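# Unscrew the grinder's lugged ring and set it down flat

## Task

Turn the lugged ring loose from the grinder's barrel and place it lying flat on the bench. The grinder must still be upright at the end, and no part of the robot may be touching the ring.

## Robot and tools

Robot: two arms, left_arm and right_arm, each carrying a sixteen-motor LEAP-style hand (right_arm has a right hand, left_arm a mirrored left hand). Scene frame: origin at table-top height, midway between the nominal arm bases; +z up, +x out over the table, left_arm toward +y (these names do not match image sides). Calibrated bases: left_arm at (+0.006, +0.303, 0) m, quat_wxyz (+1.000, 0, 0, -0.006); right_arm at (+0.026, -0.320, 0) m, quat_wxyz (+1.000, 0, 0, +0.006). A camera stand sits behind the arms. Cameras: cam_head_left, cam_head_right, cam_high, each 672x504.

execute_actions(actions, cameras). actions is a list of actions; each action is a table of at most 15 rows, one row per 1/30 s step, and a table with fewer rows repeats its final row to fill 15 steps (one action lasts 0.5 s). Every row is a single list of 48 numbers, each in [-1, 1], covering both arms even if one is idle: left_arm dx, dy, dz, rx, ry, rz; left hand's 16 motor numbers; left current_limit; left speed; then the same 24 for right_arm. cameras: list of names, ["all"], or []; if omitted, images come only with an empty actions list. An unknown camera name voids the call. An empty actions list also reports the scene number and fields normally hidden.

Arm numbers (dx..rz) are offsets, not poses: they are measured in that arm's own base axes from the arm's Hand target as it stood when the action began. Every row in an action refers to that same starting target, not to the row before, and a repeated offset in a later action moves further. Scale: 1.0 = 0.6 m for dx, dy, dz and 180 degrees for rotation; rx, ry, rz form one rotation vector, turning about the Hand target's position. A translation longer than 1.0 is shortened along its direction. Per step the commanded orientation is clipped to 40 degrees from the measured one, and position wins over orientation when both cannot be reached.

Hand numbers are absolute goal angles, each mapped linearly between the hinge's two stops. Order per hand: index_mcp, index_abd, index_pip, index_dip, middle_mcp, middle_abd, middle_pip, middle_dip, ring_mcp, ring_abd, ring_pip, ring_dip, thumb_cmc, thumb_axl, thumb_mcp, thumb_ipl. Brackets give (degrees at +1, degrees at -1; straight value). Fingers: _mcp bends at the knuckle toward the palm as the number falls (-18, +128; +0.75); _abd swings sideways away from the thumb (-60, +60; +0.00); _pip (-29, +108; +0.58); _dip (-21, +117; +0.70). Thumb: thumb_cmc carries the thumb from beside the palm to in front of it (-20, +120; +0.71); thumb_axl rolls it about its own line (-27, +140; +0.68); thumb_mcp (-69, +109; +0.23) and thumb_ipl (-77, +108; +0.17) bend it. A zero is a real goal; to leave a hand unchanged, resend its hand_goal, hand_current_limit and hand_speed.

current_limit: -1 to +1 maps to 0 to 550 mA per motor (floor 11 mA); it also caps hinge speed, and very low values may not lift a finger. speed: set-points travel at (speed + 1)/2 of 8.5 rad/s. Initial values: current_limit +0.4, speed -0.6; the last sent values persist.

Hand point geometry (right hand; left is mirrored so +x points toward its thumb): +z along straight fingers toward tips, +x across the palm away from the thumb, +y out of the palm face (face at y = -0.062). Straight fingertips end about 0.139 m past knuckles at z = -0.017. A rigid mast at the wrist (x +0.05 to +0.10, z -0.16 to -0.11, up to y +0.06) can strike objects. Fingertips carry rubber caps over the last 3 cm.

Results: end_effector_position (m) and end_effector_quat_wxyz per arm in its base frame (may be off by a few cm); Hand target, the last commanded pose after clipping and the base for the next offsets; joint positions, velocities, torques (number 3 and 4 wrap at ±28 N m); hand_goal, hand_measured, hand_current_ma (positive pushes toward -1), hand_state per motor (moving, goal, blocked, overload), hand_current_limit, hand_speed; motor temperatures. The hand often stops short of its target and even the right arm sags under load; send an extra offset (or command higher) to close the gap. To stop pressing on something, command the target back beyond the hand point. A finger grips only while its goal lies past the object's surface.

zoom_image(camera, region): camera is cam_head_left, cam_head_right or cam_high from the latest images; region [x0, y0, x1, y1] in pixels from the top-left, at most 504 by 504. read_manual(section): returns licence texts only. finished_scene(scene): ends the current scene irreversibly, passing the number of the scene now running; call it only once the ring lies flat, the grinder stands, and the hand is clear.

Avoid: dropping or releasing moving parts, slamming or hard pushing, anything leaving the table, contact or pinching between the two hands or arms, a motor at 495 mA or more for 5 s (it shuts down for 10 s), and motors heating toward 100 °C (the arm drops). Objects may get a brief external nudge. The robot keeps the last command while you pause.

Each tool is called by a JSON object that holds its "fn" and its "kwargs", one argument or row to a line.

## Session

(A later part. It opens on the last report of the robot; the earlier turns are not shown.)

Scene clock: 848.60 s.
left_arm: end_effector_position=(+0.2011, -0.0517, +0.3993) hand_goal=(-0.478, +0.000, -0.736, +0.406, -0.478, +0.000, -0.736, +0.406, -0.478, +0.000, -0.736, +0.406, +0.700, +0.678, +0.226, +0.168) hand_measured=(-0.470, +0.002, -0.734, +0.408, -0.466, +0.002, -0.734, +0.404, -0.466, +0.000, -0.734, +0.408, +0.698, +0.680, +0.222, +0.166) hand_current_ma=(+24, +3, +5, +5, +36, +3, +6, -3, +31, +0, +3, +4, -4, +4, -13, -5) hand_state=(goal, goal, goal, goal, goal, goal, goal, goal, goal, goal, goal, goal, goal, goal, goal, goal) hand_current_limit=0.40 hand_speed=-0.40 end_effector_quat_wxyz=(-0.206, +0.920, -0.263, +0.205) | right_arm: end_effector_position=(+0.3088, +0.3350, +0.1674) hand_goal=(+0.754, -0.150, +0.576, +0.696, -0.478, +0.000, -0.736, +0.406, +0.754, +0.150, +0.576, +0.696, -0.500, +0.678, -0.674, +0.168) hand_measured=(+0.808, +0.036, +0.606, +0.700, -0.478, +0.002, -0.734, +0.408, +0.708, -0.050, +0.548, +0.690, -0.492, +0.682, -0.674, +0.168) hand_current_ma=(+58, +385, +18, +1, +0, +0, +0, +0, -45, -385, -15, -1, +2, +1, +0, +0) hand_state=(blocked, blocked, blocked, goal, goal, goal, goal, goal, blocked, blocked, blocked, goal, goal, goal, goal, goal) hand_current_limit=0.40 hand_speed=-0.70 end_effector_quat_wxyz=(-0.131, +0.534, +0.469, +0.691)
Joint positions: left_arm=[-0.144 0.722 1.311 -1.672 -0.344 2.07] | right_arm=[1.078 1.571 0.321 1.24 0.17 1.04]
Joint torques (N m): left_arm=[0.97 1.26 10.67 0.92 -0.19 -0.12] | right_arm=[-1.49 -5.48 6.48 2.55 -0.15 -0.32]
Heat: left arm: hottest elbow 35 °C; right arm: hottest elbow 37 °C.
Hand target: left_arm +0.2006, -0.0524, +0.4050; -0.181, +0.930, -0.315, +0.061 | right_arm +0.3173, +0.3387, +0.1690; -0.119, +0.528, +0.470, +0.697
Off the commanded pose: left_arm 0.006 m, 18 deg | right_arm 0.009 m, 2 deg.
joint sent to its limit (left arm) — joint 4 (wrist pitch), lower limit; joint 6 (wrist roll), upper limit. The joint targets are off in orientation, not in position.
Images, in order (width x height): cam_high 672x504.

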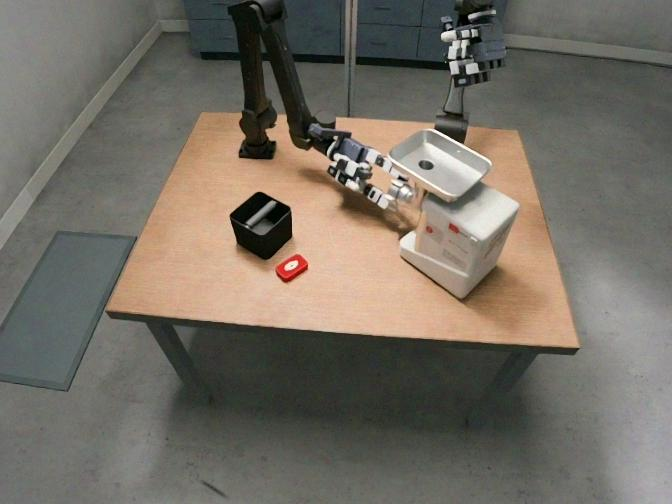

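{"fn": "execute_actions", "kwargs": {
  "actions": [
    [[0,0,0,0,0,0,-0.479,0,-0.737,0.406,-0.479,0,-0.737,0.406,-0.479,0,-0.737,0.406,0.7,0.678,0.226,0.168,0.4,-0.4,-0.0222,0.0157,0.051,-0.0868,-0.1084,0,0.754,-0.1,0.576,0.696,-0.479,0,-0.737,0.406,0.754,0.1,0.576,0.696,-0.5,0.678,-0.674,0.168,0.2,-0.7]],
    [[0,0,0,0,0,0,-0.479,0,-0.737,0.406,-0.479,0,-0.737,0.406,-0.479,0,-0.737,0.406,0.7,0.678,0.226,0.168,0.4,-0.4,-0.0372,0.0277,0.0348,-0.0868,-0.1084,0,0.754,-0.1,0.576,0.696,-0.479,0,-0.737,0.406,0.754,0.1,0.576,0.696,-0.5,0.678,-0.674,0.168,0.2,-0.7]],
    [[0,0,0,0,0,0,-0.479,0,-0.737,0.406,-0.479,0,-0.737,0.406,-0.479,0,-0.737,0.406,0.7,0.678,0.226,0.168,0.4,-0.4,-0.0452,0.0341,0.012,-0.0868,-0.1084,0,0.754,-0.1,0.576,0.696,-0.479,0,-0.737,0.406,0.754,0.1,0.576,0.696,-0.5,0.678,-0.674,0.168,0.2,-0.7]]
  ],
  "cameras": ["cam_high"]
}}

{"fn": "zoom_image", "kwargs": {
  "camera": "cam_high",
  "region": [350, 140, 430, 220]
}}

Scene clock: 857.33 s.
left_arm: end_effector_position=(+0.2011, -0.0517, +0.3993) hand_goal=(-0.478, +0.000, -0.736, +0.406, -0.478, +0.000, -0.736, +0.406, -0.478, +0.000, -0.736, +0.406, +0.700, +0.678, +0.226, +0.168) hand_measured=(-0.470, +0.002, -0.734, +0.408, -0.466, +0.002, -0.734, +0.404, -0.466, +0.000, -0.734, +0.408, +0.698, +0.680, +0.222, +0.166) hand_current_ma=(+24, +3, +5, +5, +36, +3, +6, -3, +31, +0, +3, +4, -4, +4, -13, -5) hand_state=(goal, goal, goal, goal, goal, goal, goal, goal, goal, goal, goal, goal, goal, goal, goal, goal) hand_current_limit=0.40 hand_speed=-0.40 end_effector_quat_wxyz=(-0.206, +0.920, -0.263, +0.205) | right_arm: end_effector_position=(+0.2483, +0.3830, +0.2285) hand_goal=(+0.754, -0.100, +0.576, +0.696, -0.478, +0.000, -0.736, +0.406, +0.754, +0.100, +0.576, +0.696, -0.500, +0.678, -0.674, +0.168) hand_measured=(+0.866, -0.016, +0.642, +0.708, -0.478, +0.002, -0.736, +0.408, +0.670, -0.050, +0.522, +0.680, -0.498, +0.680, -0.676, +0.168) hand_current_ma=(+231, +95, +78, +4, +0, +0, +0, +0, -134, -276, -52, -6, +0, +0, +0, +0) hand_state=(blocked, blocked, blocked, goal, goal, goal, goal, goal, blocked, blocked, blocked, goal, goal, goal, goal, goal) hand_current_limit=0.20 hand_speed=-0.70 end_effector_quat_wxyz=(+0.313, +0.143, +0.696, +0.630)
Joint positions: left_arm=[-0.144 0.722 1.311 -1.672 -0.344 2.07] | right_arm=[1.053 1.588 0.317 1.261 0.147 -0.256]
Joint torques (N m): left_arm=[0.97 1.26 10.67 0.92 -0.19 -0.12] | right_arm=[-1.44 -6.01 5.68 2.58 -0.26 -0.26]
Heat: left arm: hottest elbow 35 °C; right arm: hottest elbow 37 °C.
Hand target: left_arm +0.2006, -0.0524, +0.4050; -0.181, +0.930, -0.315, +0.061 | right_arm +0.2545, +0.3851, +0.2277; +0.330, +0.134, +0.694, +0.625
Off the commanded pose: left_arm 0.006 m, 18 deg | right_arm 0.007 m, 2 deg.
joint sent to its limit (left arm) — joint 4 (wrist pitch), lower limit; joint 6 (wrist roll), upper limit. The joint targets are off in orientation, not in position.
Images, in order (width x height): cam_high 672x504.

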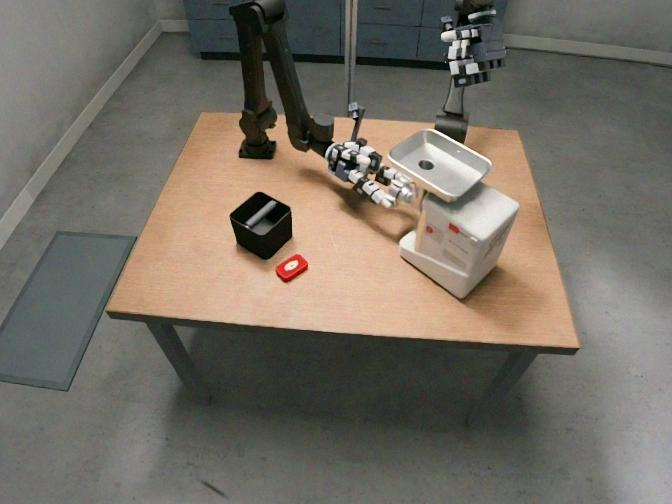

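Scaled by 6.300 from the camera's 672x504 image, which has a finer 960x720 frame.

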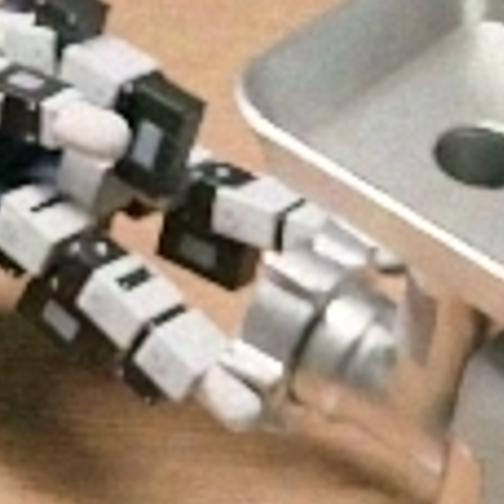

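{"fn": "execute_actions", "kwargs": {
  "actions": [
    [[0,0,0,0,0,0,-0.479,0,-0.737,0.406,-0.479,0,-0.737,0.406,-0.479,0,-0.737,0.406,0.7,0.678,0.226,0.168,0.4,-0.4,-0.0461,0.0327,-0.0132,-0.0868,-0.1084,0,0.754,-0.1,0.576,0.696,-0.479,0,-0.737,0.406,0.754,0.1,0.576,0.696,-0.5,0.678,-0.674,0.168,0.2,-0.7]],
    [[0,0,0,0,0,0,-0.479,0,-0.737,0.406,-0.479,0,-0.737,0.406,-0.479,0,-0.737,0.406,0.7,0.678,0.226,0.168,0.4,-0.4,-0.0375,0.0258,-0.0357,-0.0868,-0.1084,0,0.754,-0.1,0.576,0.696,-0.479,0,-0.737,0.406,0.754,0.1,0.576,0.696,-0.5,0.678,-0.674,0.168,0.2,-0.7]],
    [[0,0,0,0,0,0,-0.479,0,-0.737,0.406,-0.479,0,-0.737,0.406,-0.479,0,-0.737,0.406,0.7,0.678,0.226,0.168,0.4,-0.4,-0.0224,0.0138,-0.0517,-0.0868,-0.1084,0,0.754,-0.1,0.576,0.696,-0.479,0,-0.737,0.406,0.754,0.1,0.576,0.696,-0.5,0.678,-0.674,0.168,0.2,-0.7]]
  ],
  "cameras": ["all"]
}}

{"fn": "zoom_image", "kwargs": {
  "camera": "cam_high",
  "region": [350, 140, 430, 220]
}}

{"fn": "zoom_image", "kwargs": {
  "camera": "cam_head_left",
  "region": [300, 190, 380, 270]
}}

Scene clock: 866.13 s.
left_arm: end_effector_position=(+0.2011, -0.0517, +0.3993) hand_goal=(-0.478, +0.000, -0.736, +0.406, -0.478, +0.000, -0.736, +0.406, -0.478, +0.000, -0.736, +0.406, +0.700, +0.678, +0.226, +0.168) hand_measured=(-0.470, +0.002, -0.734, +0.408, -0.466, +0.002, -0.734, +0.404, -0.466, +0.000, -0.734, +0.408, +0.698, +0.680, +0.222, +0.166) hand_current_ma=(+24, +3, +5, +5, +36, +3, +6, -3, +31, +0, +3, +4, -4, +4, -13, -5) hand_state=(goal, goal, goal, goal, goal, goal, goal, goal, goal, goal, goal, goal, goal, goal, goal, goal) hand_current_limit=0.40 hand_speed=-0.40 end_effector_quat_wxyz=(-0.206, +0.920, -0.263, +0.205) | right_arm: end_effector_position=(+0.1858, +0.4284, +0.1669) hand_goal=(+0.754, -0.100, +0.576, +0.696, -0.478, +0.000, -0.736, +0.406, +0.754, +0.100, +0.576, +0.696, -0.500, +0.678, -0.674, +0.168) hand_measured=(+0.846, -0.034, +0.634, +0.704, -0.478, +0.002, -0.736, +0.408, +0.682, +0.014, +0.526, +0.680, -0.502, +0.676, -0.676, +0.168) hand_current_ma=(+158, +59, +59, +1, +0, +0, +0, +0, -102, -100, -45, -6, +0, +0, +0, +0) hand_state=(blocked, blocked, blocked, goal, goal, goal, goal, goal, blocked, blocked, blocked, goal, goal, goal, goal, goal) hand_current_limit=0.20 hand_speed=-0.70 end_effector_quat_wxyz=(+0.640, -0.316, +0.631, +0.304)
Joint positions: left_arm=[-0.144 0.722 1.311 -1.672 -0.344 2.07] | right_arm=[1.023 1.573 0.31 1.268 0.116 -1.591]
Joint torques (N m): left_arm=[0.97 1.26 10.66 0.92 -0.19 -0.12] | right_arm=[-0.97 -8.06 5.05 1.61 0.1 0.07]
Heat: left arm: hottest elbow 35 °C; right arm: hottest elbow 36 °C.
Hand target: left_arm +0.2006, -0.0524, +0.4050; -0.181, +0.930, -0.315, +0.061 | right_arm +0.1910, +0.4285, +0.1674; +0.643, -0.317, +0.632, +0.295
Off the commanded pose: left_arm 0.006 m, 18 deg | right_arm 0.005 m, 1 deg.
joint sent to its limit (left arm) — joint 4 (wrist pitch), lower limit; joint 6 (wrist roll), upper limit. The joint targets are off in orientation, not in position.

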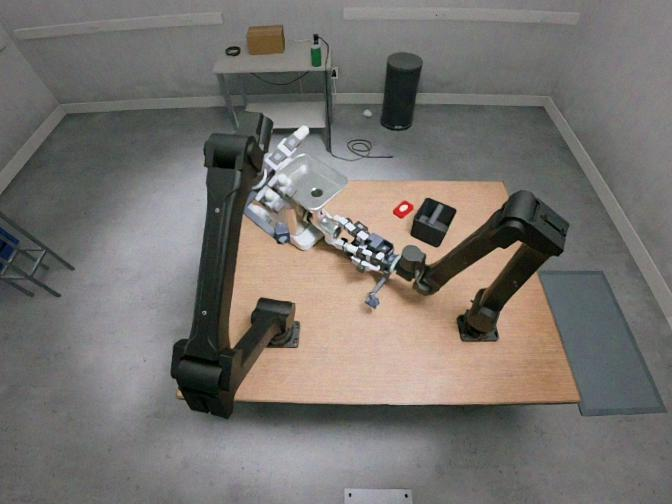

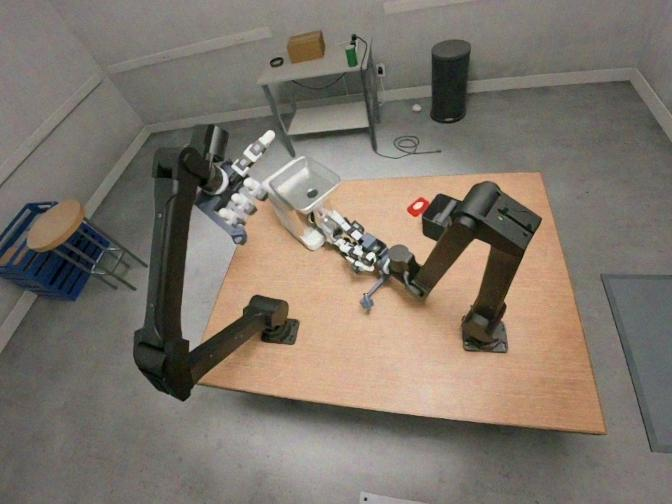

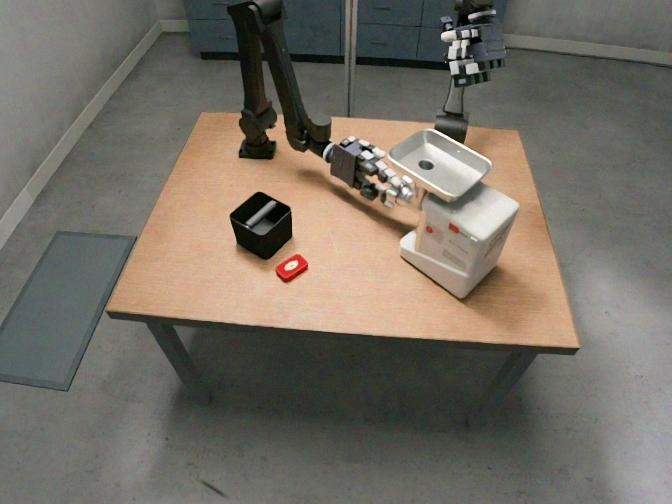

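Scaled by 6.300 from the camera's 672x504 image, which has a finer 960x720 frame.

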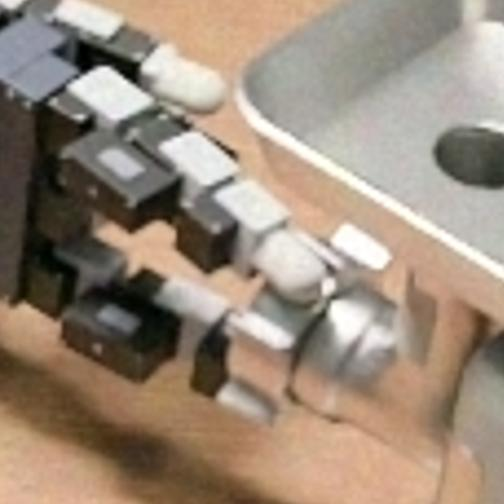

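Scaled by 6.300 from the camera's 672x504 image, which has a finer 960x720 frame.

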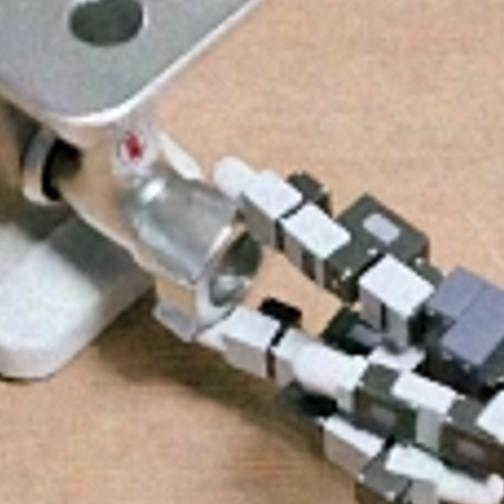

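{"fn": "execute_actions", "kwargs": {
  "actions": [
    [[0,0,0,0,0,0,-0.479,0,-0.737,0.406,-0.479,0,-0.737,0.406,-0.479,0,-0.737,0.406,0.7,0.678,0.226,0.168,0.4,-0.4,0,0,0,0,0,0,0.754,-0.25,0.576,0.696,-0.479,0,-0.737,0.406,0.754,0.25,0.576,0.696,-0.5,0.678,-0.674,0.168,0.4,-0.7]],
    [[0,0,0,0,0,0,-0.479,0,-0.737,0.406,-0.479,0,-0.737,0.406,-0.479,0,-0.737,0.406,0.7,0.678,0.226,0.168,0.4,-0.4,-0.0209,-0.026,0,0,0,0,0.754,-0.25,0.576,0.696,-0.479,0,-0.737,0.406,0.754,0.25,0.576,0.696,-0.5,0.678,-0.674,0.168,0.4,-0.7]]
  ],
  "cameras": ["cam_head_left","cam_high"]
}}

{"fn": "zoom_image", "kwargs": {
  "camera": "cam_high",
  "region": [350, 140, 430, 220]
}}

{"fn": "zoom_image", "kwargs": {
  "camera": "cam_head_left",
  "region": [300, 190, 380, 270]
}}

Scene clock: 876.27 s.
left_arm: end_effector_position=(+0.2011, -0.0517, +0.3993) hand_goal=(-0.478, +0.000, -0.736, +0.406, -0.478, +0.000, -0.736, +0.406, -0.478, +0.000, -0.736, +0.406, +0.700, +0.678, +0.226, +0.168) hand_measured=(-0.470, +0.002, -0.734, +0.408, -0.466, +0.002, -0.734, +0.404, -0.466, +0.000, -0.734, +0.408, +0.698, +0.680, +0.222, +0.166) hand_current_ma=(+24, +3, +5, +5, +36, +3, +6, -3, +31, +0, +3, +4, -4, +4, -13, -5) hand_state=(goal, goal, goal, goal, goal, goal, goal, goal, goal, goal, goal, goal, goal, goal, goal, goal) hand_current_limit=0.40 hand_speed=-0.40 end_effector_quat_wxyz=(-0.206, +0.920, -0.263, +0.205) | right_arm: end_effector_position=(+0.1792, +0.4141, +0.1642) hand_goal=(+0.754, -0.250, +0.576, +0.696, -0.478, +0.000, -0.736, +0.406, +0.754, +0.250, +0.576, +0.696, -0.500, +0.678, -0.674, +0.168) hand_measured=(+0.836, -0.040, +0.632, +0.706, -0.478, +0.002, -0.736, +0.408, +0.682, +0.014, +0.526, +0.680, -0.502, +0.676, -0.676, +0.168) hand_current_ma=(+130, +385, +55, +2, +0, +0, +0, +0, -102, -385, -45, -6, +0, +0, +0, +0) hand_state=(blocked, blocked, blocked, goal, goal, goal, goal, goal, blocked, blocked, blocked, goal, goal, goal, goal, goal) hand_current_limit=0.40 hand_speed=-0.70 end_effector_quat_wxyz=(+0.639, -0.316, +0.636, +0.297)
Joint positions: left_arm=[-0.144 0.722 1.311 -1.672 -0.344 2.07] | right_arm=[1.023 1.539 0.265 1.265 0.126 -1.596]
Joint torques (N m): left_arm=[0.97 1.32 10.67 0.92 -0.2 -0.12] | right_arm=[-0.15 -7.65 4.42 2.15 0.05 0.11]
Heat: left arm: hottest elbow 35 °C; right arm: hottest elbow 36 °C.
Hand target: left_arm +0.2006, -0.0524, +0.4050; -0.181, +0.930, -0.315, +0.061 | right_arm +0.1784, +0.4129, +0.1672; +0.643, -0.317, +0.632, +0.295
Off the commanded pose: left_arm 0.006 m, 18 deg | right_arm 0.004 m, 1 deg.
joint sent to its limit (left arm) — joint 4 (wrist pitch), lower limit; joint 6 (wrist roll), upper limit. The joint targets are off in orientation, not in position.
Images, in order (width x height): cam_head_left 672x504, cam_high 672x504.

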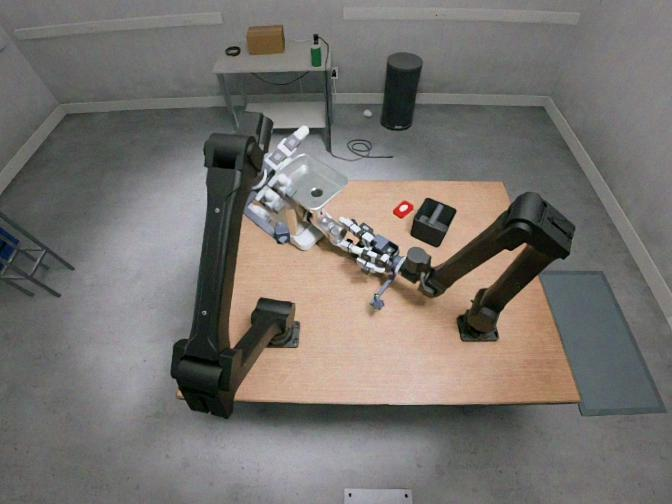

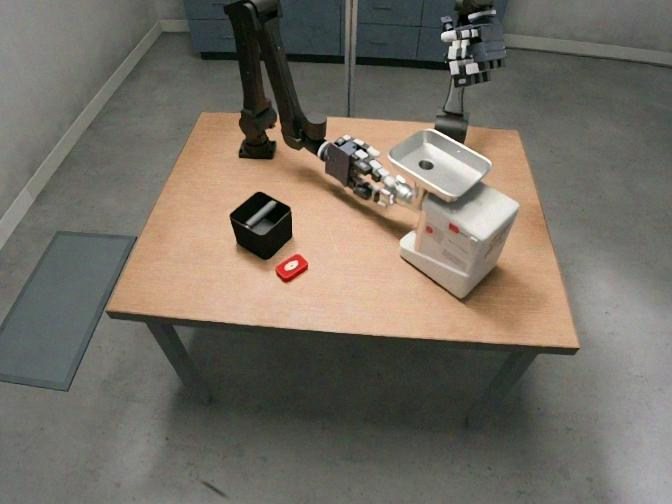

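Scaled by 6.300 from the camera's 672x504 image, which has a finer 960x720 frame.

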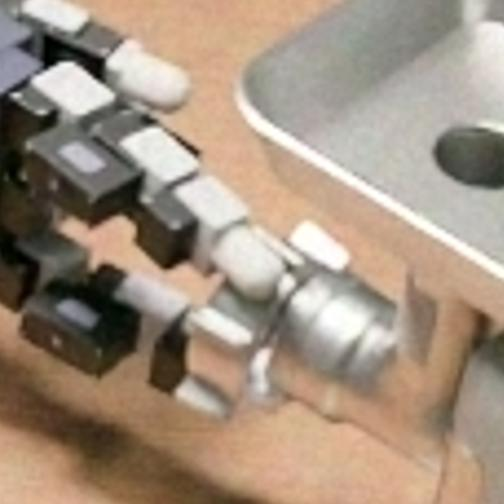

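Scaled by 6.300 from the camera's 672x504 image, which has a finer 960x720 frame.

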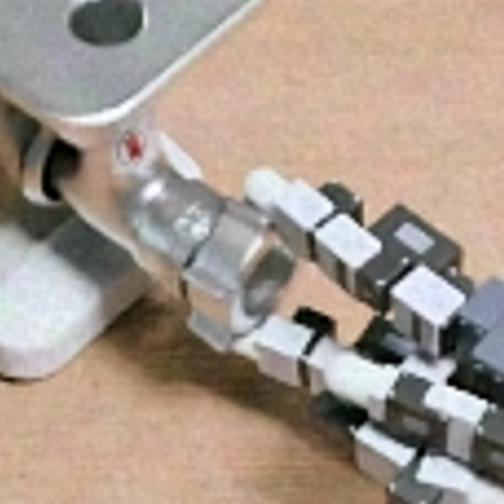

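{"fn": "execute_actions", "kwargs": {
  "actions": [
    [[0,0,0,0,0,0,-0.479,0,-0.737,0.406,-0.479,0,-0.737,0.406,-0.479,0,-0.737,0.406,0.7,0.678,0.226,0.168,0.4,-0.4,-0.0156,-0.0195,0,0,0,0,0.754,-0.3,0.576,0.696,-0.479,0,-0.737,0.406,0.754,0.3,0.576,0.696,-0.5,0.678,-0.674,0.168,0.5,-0.7]],
    [[0,0,0,0,0,0,-0.479,0,-0.737,0.406,-0.479,0,-0.737,0.406,-0.479,0,-0.737,0.406,0.7,0.678,0.226,0.168,0.4,-0.4,-0.0156,-0.0195,0,0,0,0,0.754,-0.3,0.576,0.696,-0.479,0,-0.737,0.406,0.754,0.3,0.576,0.696,-0.5,0.678,-0.674,0.168,0.5,-0.7]]
  ],
  "cameras": ["cam_head_left","cam_high"]
}}

{"fn": "zoom_image", "kwargs": {
  "camera": "cam_high",
  "region": [350, 140, 430, 220]
}}

{"fn": "zoom_image", "kwargs": {
  "camera": "cam_head_left",
  "region": [300, 190, 380, 270]
}}

Scene clock: 881.30 s.
left_arm: end_effector_position=(+0.2011, -0.0517, +0.3993) hand_goal=(-0.478, +0.000, -0.736, +0.406, -0.478, +0.000, -0.736, +0.406, -0.478, +0.000, -0.736, +0.406, +0.700, +0.678, +0.226, +0.168) hand_measured=(-0.470, +0.002, -0.734, +0.408, -0.466, +0.002, -0.734, +0.404, -0.466, +0.000, -0.734, +0.408, +0.698, +0.680, +0.222, +0.166) hand_current_ma=(+24, +3, +5, +5, +36, +3, +6, -3, +31, +0, +3, +4, -4, +4, -13, -5) hand_state=(goal, goal, goal, goal, goal, goal, goal, goal, goal, goal, goal, goal, goal, goal, goal, goal) hand_current_limit=0.40 hand_speed=-0.40 end_effector_quat_wxyz=(-0.206, +0.920, -0.263, +0.205) | right_arm: end_effector_position=(+0.1649, +0.3880, +0.1529) hand_goal=(+0.754, -0.300, +0.576, +0.696, -0.478, +0.000, -0.736, +0.406, +0.754, +0.300, +0.576, +0.696, -0.500, +0.678, -0.674, +0.168) hand_measured=(+0.836, -0.040, +0.632, +0.706, -0.478, +0.002, -0.736, +0.408, +0.682, +0.014, +0.526, +0.680, -0.502, +0.676, -0.676, +0.168) hand_current_ma=(+130, +412, +55, +2, +0, +0, +0, +0, -102, -412, -45, -6, +0, +0, +0, +0) hand_state=(blocked, blocked, blocked, goal, goal, goal, goal, goal, blocked, blocked, blocked, goal, goal, goal, goal, goal) hand_current_limit=0.50 hand_speed=-0.70 end_effector_quat_wxyz=(+0.629, -0.320, +0.648, +0.286)
Joint positions: left_arm=[-0.144 0.722 1.311 -1.672 -0.344 2.07] | right_arm=[1.027 1.493 0.183 1.265 0.142 -1.597]
Joint torques (N m): left_arm=[0.97 1.32 10.66 0.92 -0.19 -0.12] | right_arm=[0.67 -7.65 4.36 2.93 0.07 0.11]
Heat: left arm: hottest elbow 35 °C; right arm: hottest elbow 36 °C.
Hand target: left_arm +0.2006, -0.0524, +0.4050; -0.181, +0.930, -0.315, +0.061 | right_arm +0.1597, +0.3895, +0.1673; +0.643, -0.317, +0.632, +0.295
Off the commanded pose: left_arm 0.006 m, 18 deg | right_arm 0.016 m, 3 deg.
joint sent to its limit (left arm) — joint 4 (wrist pitch), lower limit; joint 6 (wrist roll), upper limit. The joint targets are off in orientation, not in position.
Images, in order (width x height): cam_head_left 672x504, cam_high 672x504.

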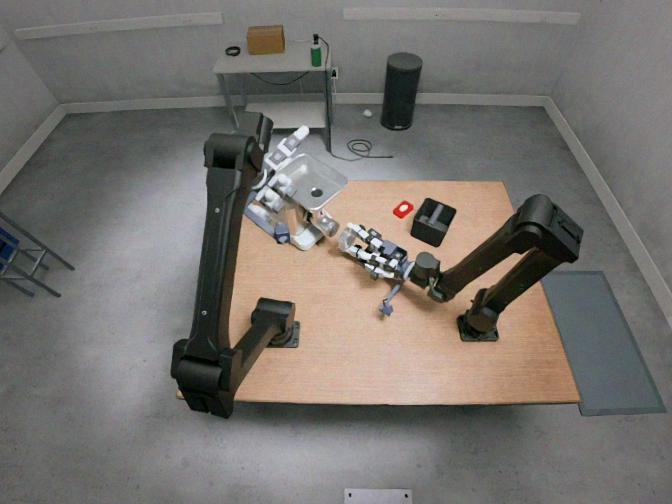

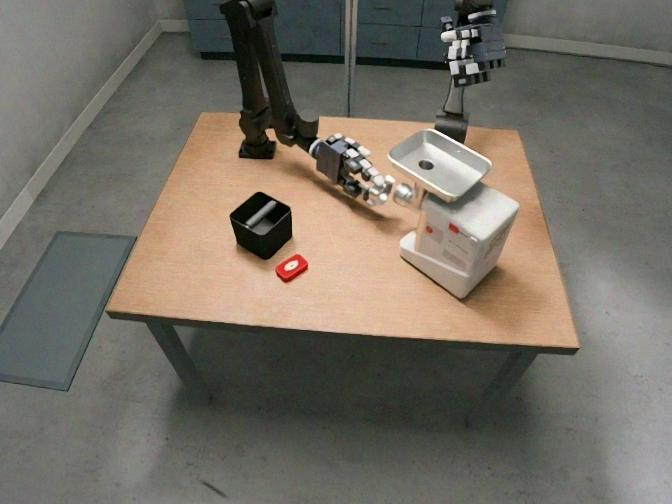

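Scaled by 6.300 from the camera's 672x504 image, which has a finer 960x720 frame.

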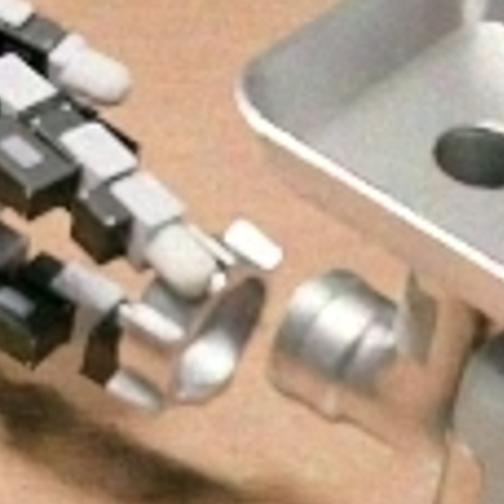

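Scaled by 6.300 from the camera's 672x504 image, which has a finer 960x720 frame.

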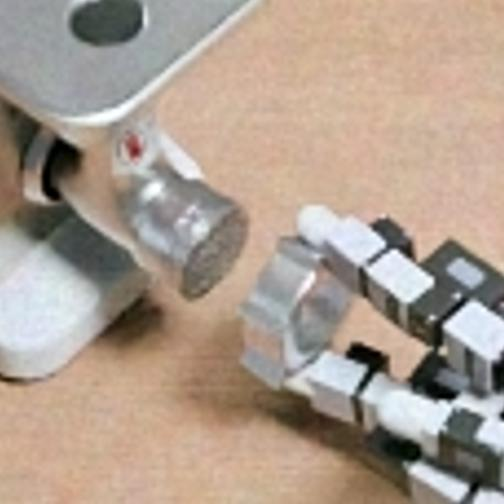

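{"fn": "execute_actions", "kwargs": {
  "actions": [
    [[0,0,0,0,0,0,-0.479,0,-0.737,0.406,-0.479,0,-0.737,0.406,-0.479,0,-0.737,0.406,0.7,0.678,0.226,0.168,0.4,-0.4,-0.03,-0.0375,0.01,0,0,0,0.754,-0.3,0.576,0.696,-0.479,0,-0.737,0.406,0.754,0.3,0.576,0.696,-0.5,0.678,-0.674,0.168,0.5,-0.7]],
    [[0,0,0,0,0,0,-0.479,0,-0.737,0.406,-0.479,0,-0.737,0.406,-0.479,0,-0.737,0.406,0.7,0.678,0.226,0.168,0.4,-0.4,-0.0027,-0.022,0.0775,-0.0976,0.0782,0,0.754,-0.3,0.576,0.696,-0.479,0,-0.737,0.406,0.754,0.3,0.576,0.696,-0.5,0.678,-0.674,0.168,0.5,-0.7]]
  ],
  "cameras": ["cam_head_left","cam_high"]
}}

{"fn": "zoom_image", "kwargs": {
  "camera": "cam_high",
  "region": [320, 130, 420, 230]
}}

{"fn": "zoom_image", "kwargs": {
  "camera": "cam_head_left",
  "region": [310, 190, 410, 290]
}}

Scene clock: 906.80 s.
left_arm: end_effector_position=(+0.2011, -0.0517, +0.3993) hand_goal=(-0.478, +0.000, -0.736, +0.406, -0.478, +0.000, -0.736, +0.406, -0.478, +0.000, -0.736, +0.406, +0.700, +0.678, +0.226, +0.168) hand_measured=(-0.470, +0.002, -0.734, +0.408, -0.466, +0.002, -0.734, +0.404, -0.466, +0.000, -0.734, +0.408, +0.698, +0.680, +0.222, +0.166) hand_current_ma=(+24, +3, +5, +5, +36, +3, +6, -3, +31, +0, +3, +4, -4, +4, -13, -5) hand_state=(goal, goal, goal, goal, goal, goal, goal, goal, goal, goal, goal, goal, goal, goal, goal, goal) hand_current_limit=0.40 hand_speed=-0.40 end_effector_quat_wxyz=(-0.206, +0.920, -0.263, +0.205) | right_arm: end_effector_position=(+0.1295, +0.3347, +0.1719) hand_goal=(+0.754, -0.300, +0.576, +0.696, -0.478, +0.000, -0.736, +0.406, +0.754, +0.300, +0.576, +0.696, -0.500, +0.678, -0.674, +0.168) hand_measured=(+0.836, -0.044, +0.632, +0.708, -0.476, +0.000, -0.736, +0.408, +0.682, +0.014, +0.526, +0.680, -0.504, +0.674, -0.676, +0.168) hand_current_ma=(+129, +413, +55, +3, +0, +0, +0, +0, -102, -412, -45, -6, -1, -1, +0, +0) hand_state=(blocked, blocked, blocked, goal, goal, goal, goal, goal, blocked, blocked, blocked, goal, goal, goal, goal, goal) hand_current_limit=0.50 hand_speed=-0.70 end_effector_quat_wxyz=(+0.476, -0.382, +0.762, +0.217)
Joint positions: left_arm=[-0.144 0.722 1.311 -1.672 -0.344 2.07] | right_arm=[1.025 0.649 0.255 -0.079 0.118 -1.546]
Joint torques (N m): left_arm=[0.97 1.26 10.67 0.92 -0.19 -0.12] | right_arm=[0.09 -0.97 16.99 1.94 0.01 0.09]
Heat: left arm: hottest elbow 35 °C; right arm: hottest elbow 35 °C.
Hand target: left_arm +0.2006, -0.0524, +0.4050; -0.181, +0.930, -0.315, +0.061 | right_arm +0.1400, +0.3538, +0.2198; +0.505, -0.372, +0.743, +0.232
Off the commanded pose: left_arm 0.006 m, 18 deg | right_arm 0.053 m, 4 deg.
joint sent to its limit (left arm) — joint 4 (wrist pitch), lower limit; joint 6 (wrist roll), upper limit. The joint targets are off in orientation, not in position.
Images, in order (width x height): cam_head_left 672x504, cam_high 672x504.

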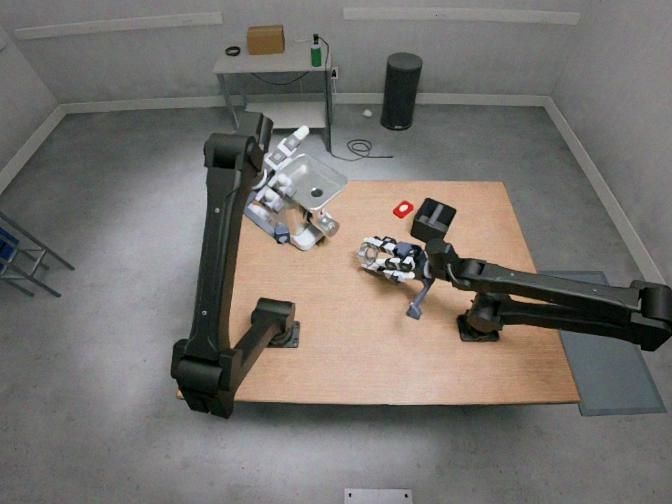

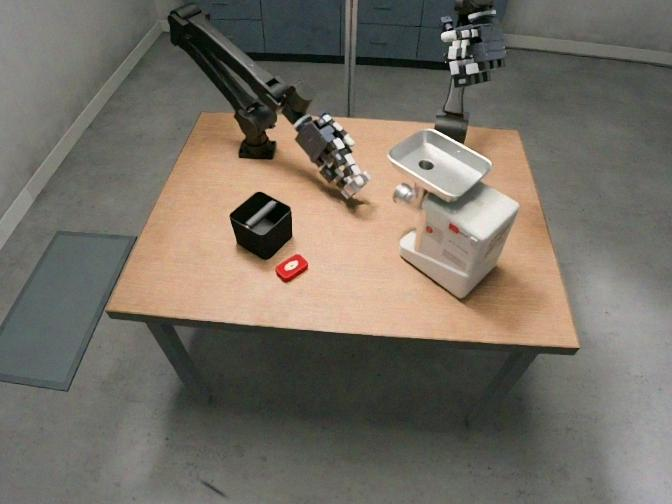

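Scaled by 5.040 from the camera's 672x504 image, which has a finer 960x720 frame.

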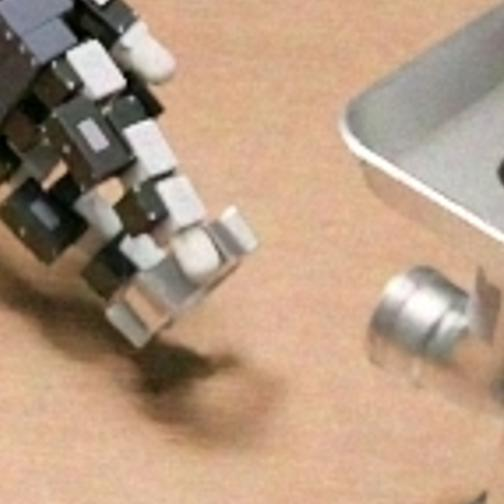

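Scaled by 5.040 from the camera's 672x504 image, which has a finer 960x720 frame.

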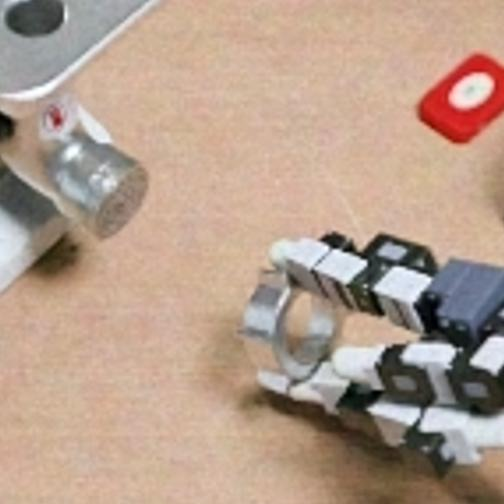

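{"fn": "execute_actions", "kwargs": {
  "actions": [
    [[0,0,0,0,0,0,-0.479,0,-0.737,0.406,-0.479,0,-0.737,0.406,-0.479,0,-0.737,0.406,0.7,0.678,0.226,0.168,0.4,-0.4,0,0,0.05,0,0,0,0.754,-0.3,0.576,0.696,-0.479,0,-0.737,0.406,0.754,0.3,0.576,0.696,-0.5,0.678,-0.674,0.168,0.5,-0.7]]
  ],
  "cameras": []
}}

Scene clock: 909.73 s.
left_arm: end_effector_position=(+0.2011, -0.0517, +0.3993) hand_goal=(-0.478, +0.000, -0.736, +0.406, -0.478, +0.000, -0.736, +0.406, -0.478, +0.000, -0.736, +0.406, +0.700, +0.678, +0.226, +0.168) hand_measured=(-0.470, +0.002, -0.734, +0.408, -0.466, +0.002, -0.734, +0.404, -0.466, +0.000, -0.734, +0.408, +0.698, +0.680, +0.222, +0.166) hand_current_ma=(+24, +3, +5, +5, +36, +3, +6, -3, +31, +0, +3, +4, -4, +4, -13, -5) hand_state=(goal, goal, goal, goal, goal, goal, goal, goal, goal, goal, goal, goal, goal, goal, goal, goal) hand_current_limit=0.40 hand_speed=-0.40 end_effector_quat_wxyz=(-0.206, +0.920, -0.263, +0.205) | right_arm: end_effector_position=(+0.1326, +0.3390, +0.2026) hand_goal=(+0.754, -0.300, +0.576, +0.696, -0.478, +0.000, -0.736, +0.406, +0.754, +0.300, +0.576, +0.696, -0.500, +0.678, -0.674, +0.168) hand_measured=(+0.836, -0.044, +0.632, +0.708, -0.476, +0.000, -0.736, +0.408, +0.682, +0.014, +0.526, +0.680, -0.504, +0.674, -0.676, +0.168) hand_current_ma=(+129, +412, +55, +3, +0, +0, +0, +0, -102, -412, -45, -6, -1, -1, +0, +0) hand_state=(blocked, blocked, blocked, goal, goal, goal, goal, goal, blocked, blocked, blocked, goal, goal, goal, goal, goal) hand_current_limit=0.50 hand_speed=-0.70 end_effector_quat_wxyz=(+0.476, -0.381, +0.763, +0.216)
Joint positions: left_arm=[-0.144 0.722 1.311 -1.672 -0.344 2.07] | right_arm=[1.025 0.618 0.333 -0.189 0.12 -1.546]
Joint torques (N m): left_arm=[0.91 1.26 10.69 0.92 -0.19 -0.12] | right_arm=[0.15 -0.26 16.92 1.94 0.1 0.12]
Heat: left arm: hottest elbow 35 °C; right arm: hottest elbow 36 °C.
Hand target: left_arm +0.2006, -0.0524, +0.4050; -0.181, +0.930, -0.315, +0.061 | right_arm +0.1401, +0.3538, +0.2499; +0.505, -0.372, +0.743, +0.232
Off the commanded pose: left_arm 0.006 m, 18 deg | right_arm 0.050 m, 5 deg.
joint sent to its limit (left arm) — joint 4 (wrist pitch), lower limit; joint 6 (wrist roll), upper limit. The joint targets are off in orientation, not in position.
No camera images: "cameras" was empty.

{"fn": "execute_actions", "kwargs": {
  "actions": [
    [[0,0,0,0,0,0,-0.479,0,-0.737,0.406,-0.479,0,-0.737,0.406,-0.479,0,-0.737,0.406,0.7,0.678,0.226,0.168,0.4,-0.4,0.0113,-0.0047,0.0618,-0.0976,0.0782,0,0.754,-0.3,0.576,0.696,-0.479,0,-0.737,0.406,0.754,0.3,0.576,0.696,-0.5,0.678,-0.674,0.168,0.5,-0.7]],
    [[0,0,0,0,0,0,-0.479,0,-0.737,0.406,-0.479,0,-0.737,0.406,-0.479,0,-0.737,0.406,0.7,0.678,0.226,0.168,0.4,-0.4,0.0207,0.007,0.039,-0.0976,0.0782,0,0.754,-0.3,0.576,0.696,-0.479,0,-0.737,0.406,0.754,0.3,0.576,0.696,-0.5,0.678,-0.674,0.168,0.5,-0.7]]
  ],
  "cameras": ["cam_head_left","cam_high"]
}}

{"fn": "zoom_image", "kwargs": {
  "camera": "cam_high",
  "region": [310, 100, 410, 200]
}}

{"fn": "zoom_image", "kwargs": {
  "camera": "cam_head_left",
  "region": [320, 190, 420, 290]
}}

Scene clock: 914.07 s.
left_arm: end_effector_position=(+0.2011, -0.0517, +0.3993) hand_goal=(-0.478, +0.000, -0.736, +0.406, -0.478, +0.000, -0.736, +0.406, -0.478, +0.000, -0.736, +0.406, +0.700, +0.678, +0.226, +0.168) hand_measured=(-0.470, +0.002, -0.734, +0.408, -0.466, +0.002, -0.734, +0.404, -0.466, +0.000, -0.734, +0.408, +0.698, +0.680, +0.222, +0.166) hand_current_ma=(+24, +3, +5, +5, +36, +3, +6, -3, +31, +0, +3, +4, -4, +4, -13, -5) hand_state=(goal, goal, goal, goal, goal, goal, goal, goal, goal, goal, goal, goal, goal, goal, goal, goal) hand_current_limit=0.40 hand_speed=-0.40 end_effector_quat_wxyz=(-0.206, +0.920, -0.263, +0.205) | right_arm: end_effector_position=(+0.1524, +0.3501, +0.2754) hand_goal=(+0.754, -0.300, +0.576, +0.696, -0.478, +0.000, -0.736, +0.406, +0.754, +0.300, +0.576, +0.696, -0.500, +0.678, -0.674, +0.168) hand_measured=(+0.836, -0.052, +0.632, +0.710, -0.470, +0.000, -0.736, +0.408, +0.684, +0.008, +0.528, +0.680, -0.504, +0.676, -0.676, +0.168) hand_current_ma=(+129, +413, +55, +4, +1, +0, +0, +0, -98, -412, -43, -6, +0, +0, +0, +0) hand_state=(blocked, blocked, blocked, goal, goal, goal, goal, goal, blocked, blocked, blocked, goal, goal, goal, goal, goal) hand_current_limit=0.50 hand_speed=-0.70 end_effector_quat_wxyz=(+0.146, -0.441, +0.883, +0.067)
Joint positions: left_arm=[-0.144 0.722 1.311 -1.672 -0.344 2.07] | right_arm=[0.945 1.043 1.074 -1.28 0.015 -1.555]
Joint torques (N m): left_arm=[0.97 1.26 10.67 0.92 -0.19 -0.12] | right_arm=[-0.62 -6.12 15.01 0.65 -0.1 -0.03]
Heat: left arm: hottest elbow 35 °C; right arm: hottest elbow 38 °C.
Hand target: left_arm +0.2006, -0.0524, +0.4050; -0.181, +0.930, -0.315, +0.061 | right_arm +0.1592, +0.3552, +0.3103; +0.177, -0.439, +0.877, +0.081
Off the commanded pose: left_arm 0.006 m, 18 deg | right_arm 0.036 m, 4 deg.
joint sent to its limit (left arm) — joint 4 (wrist pitch), lower limit; joint 6 (wrist roll), upper limit. The joint targets are off in orientation, not in position.
Images, in order (width x height): cam_head_left 672x504, cam_high 672x504.

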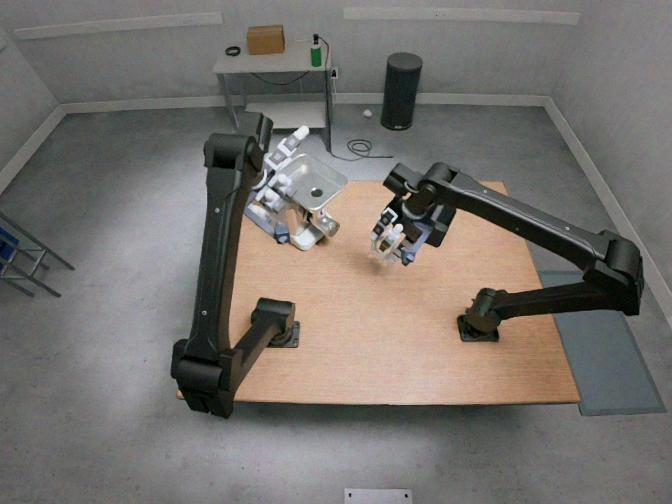

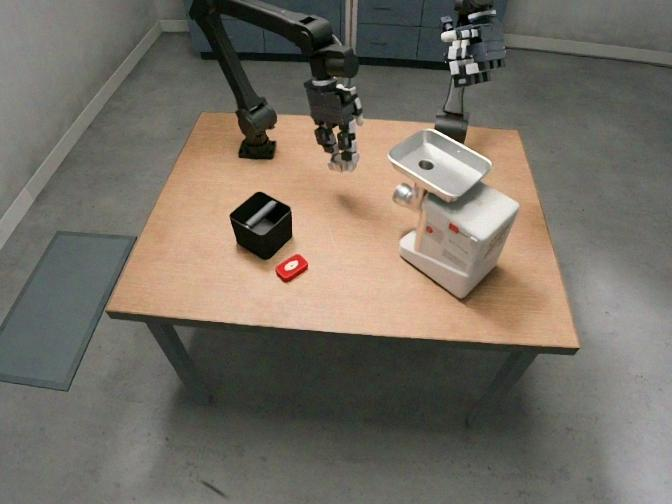

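Scaled by 5.040 from the camera's 672x504 image, which has a finer 960x720 frame.

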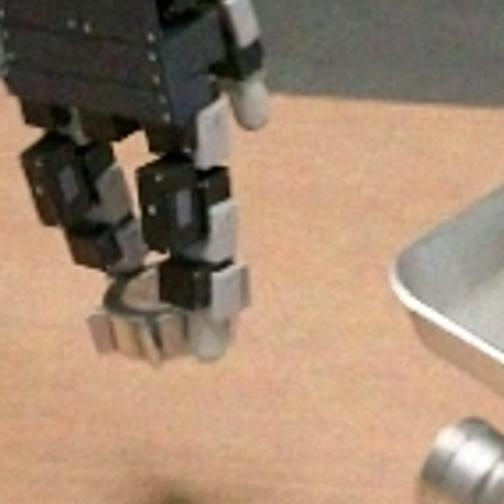

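Scaled by 5.040 from the camera's 672x504 image, which has a finer 960x720 frame.

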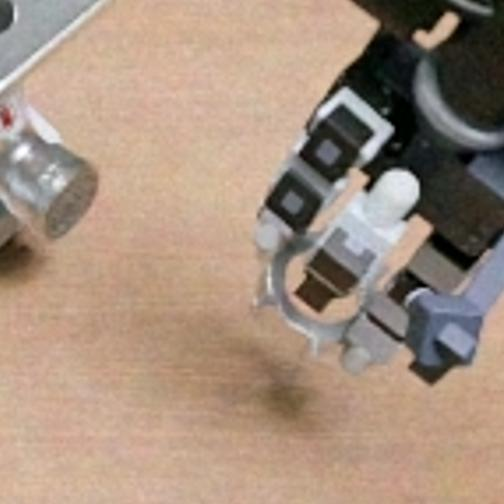

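{"fn": "execute_actions", "kwargs": {
  "actions": [
    [[0,0,0,0,0,0,-0.479,0,-0.737,0.406,-0.479,0,-0.737,0.406,-0.479,0,-0.737,0.406,0.7,0.678,0.226,0.168,0.4,-0.4,0.0237,0.0107,0.0,-0.0976,0.0782,0,0.754,-0.3,0.576,0.696,-0.479,0,-0.737,0.406,0.754,0.3,0.576,0.696,-0.5,0.678,-0.674,0.168,0.5,-0.7]],
    [[0,0,0,0,0,0,-0.479,0,-0.737,0.406,-0.479,0,-0.737,0.406,-0.479,0,-0.737,0.406,0.7,0.678,0.226,0.168,0.4,-0.4,0.0,0.0,-0.06,0,0,0,0.754,-0.3,0.576,0.696,-0.479,0,-0.737,0.406,0.754,0.3,0.576,0.696,-0.5,0.678,-0.674,0.168,0.5,-0.7]]
  ],
  "cameras": ["cam_head_left","cam_high"]
}}

{"fn": "zoom_image", "kwargs": {
  "camera": "cam_high",
  "region": [310, 100, 410, 200]
}}

{"fn": "zoom_image", "kwargs": {
  "camera": "cam_head_left",
  "region": [320, 190, 420, 290]
}}

Scene clock: 919.17 s.
left_arm: end_effector_position=(+0.2011, -0.0517, +0.3993) hand_goal=(-0.478, +0.000, -0.736, +0.406, -0.478, +0.000, -0.736, +0.406, -0.478, +0.000, -0.736, +0.406, +0.700, +0.678, +0.226, +0.168) hand_measured=(-0.470, +0.002, -0.734, +0.408, -0.466, +0.002, -0.734, +0.404, -0.466, +0.000, -0.734, +0.408, +0.698, +0.680, +0.222, +0.166) hand_current_ma=(+24, +3, +5, +5, +36, +3, +6, -3, +31, +0, +3, +4, -4, +4, -13, -5) hand_state=(goal, goal, goal, goal, goal, goal, goal, goal, goal, goal, goal, goal, goal, goal, goal, goal) hand_current_limit=0.40 hand_speed=-0.40 end_effector_quat_wxyz=(-0.206, +0.920, -0.263, +0.205) | right_arm: end_effector_position=(+0.1717, +0.3646, +0.2714) hand_goal=(+0.754, -0.300, +0.576, +0.696, -0.478, +0.000, -0.736, +0.406, +0.754, +0.300, +0.576, +0.696, -0.500, +0.678, -0.674, +0.168) hand_measured=(+0.836, -0.048, +0.632, +0.710, -0.468, +0.000, -0.736, +0.408, +0.684, +0.012, +0.528, +0.680, -0.502, +0.678, -0.676, +0.168) hand_current_ma=(+129, +412, +55, +4, +2, +0, +0, +0, -98, -412, -43, -6, +0, +0, +0, +0) hand_state=(blocked, blocked, blocked, goal, goal, goal, goal, goal, blocked, blocked, blocked, goal, goal, goal, goal, goal) hand_current_limit=0.50 hand_speed=-0.70 end_effector_quat_wxyz=(-0.009, -0.447, +0.894, -0.003)
Joint positions: left_arm=[-0.144 0.722 1.311 -1.672 -0.344 2.07] | right_arm=[0.918 1.323 1.336 -1.602 -0.001 -1.58]
Joint torques (N m): left_arm=[0.97 1.26 10.67 0.92 -0.19 -0.12] | right_arm=[-0.56 -9.7 8.77 0.57 -0.12 -0.06]
Heat: left arm: hottest elbow 35 °C; right arm: hottest elbow 39 °C.
Hand target: left_arm +0.2006, -0.0524, +0.4050; -0.181, +0.930, -0.315, +0.061 | right_arm +0.1734, +0.3616, +0.2744; +0.000, -0.448, +0.894, +0.000
Off the commanded pose: left_arm 0.006 m, 18 deg | right_arm 0.005 m, 1 deg.
joint sent to its limit (left arm) — joint 4 (wrist pitch), lower limit; joint 6 (wrist roll), upper limit. The joint targets are off in orientation, not in position.
Images, in order (width x height): cam_head_left 672x504, cam_high 672x504.

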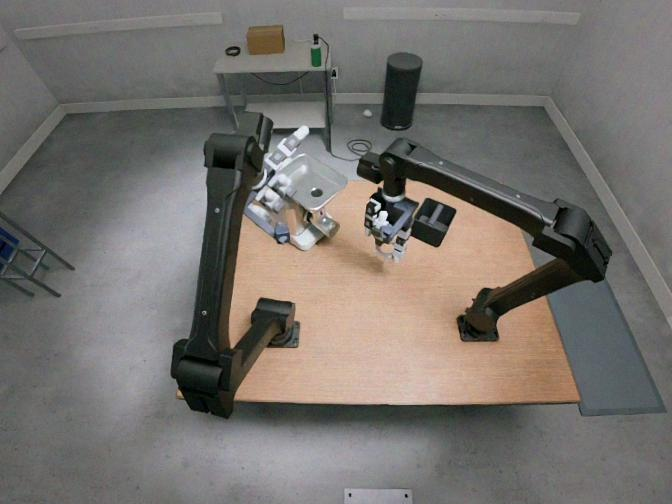

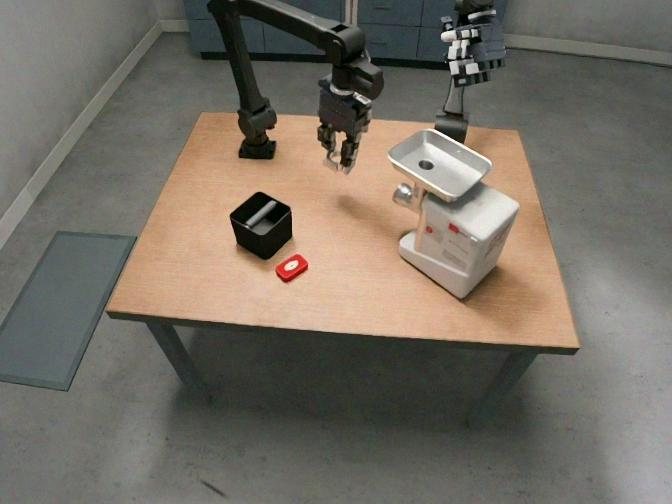

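Scaled by 5.040 from the camera's 672x504 image, which has a finer 960x720 frame.

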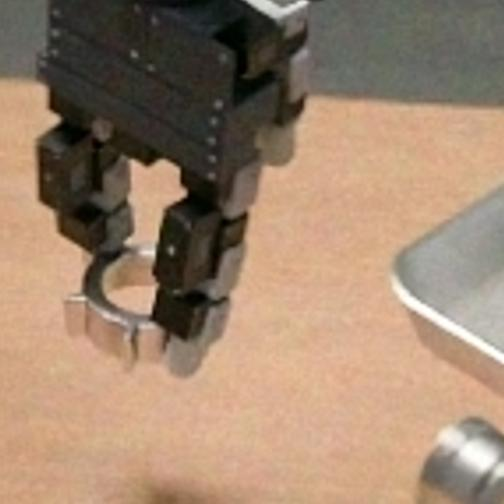

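Scaled by 5.040 from the camera's 672x504 image, which has a finer 960x720 frame.

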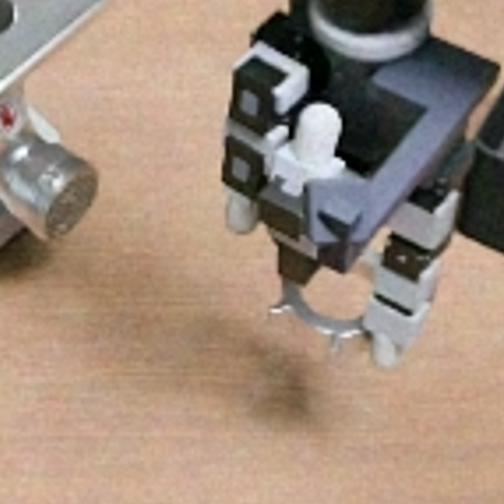

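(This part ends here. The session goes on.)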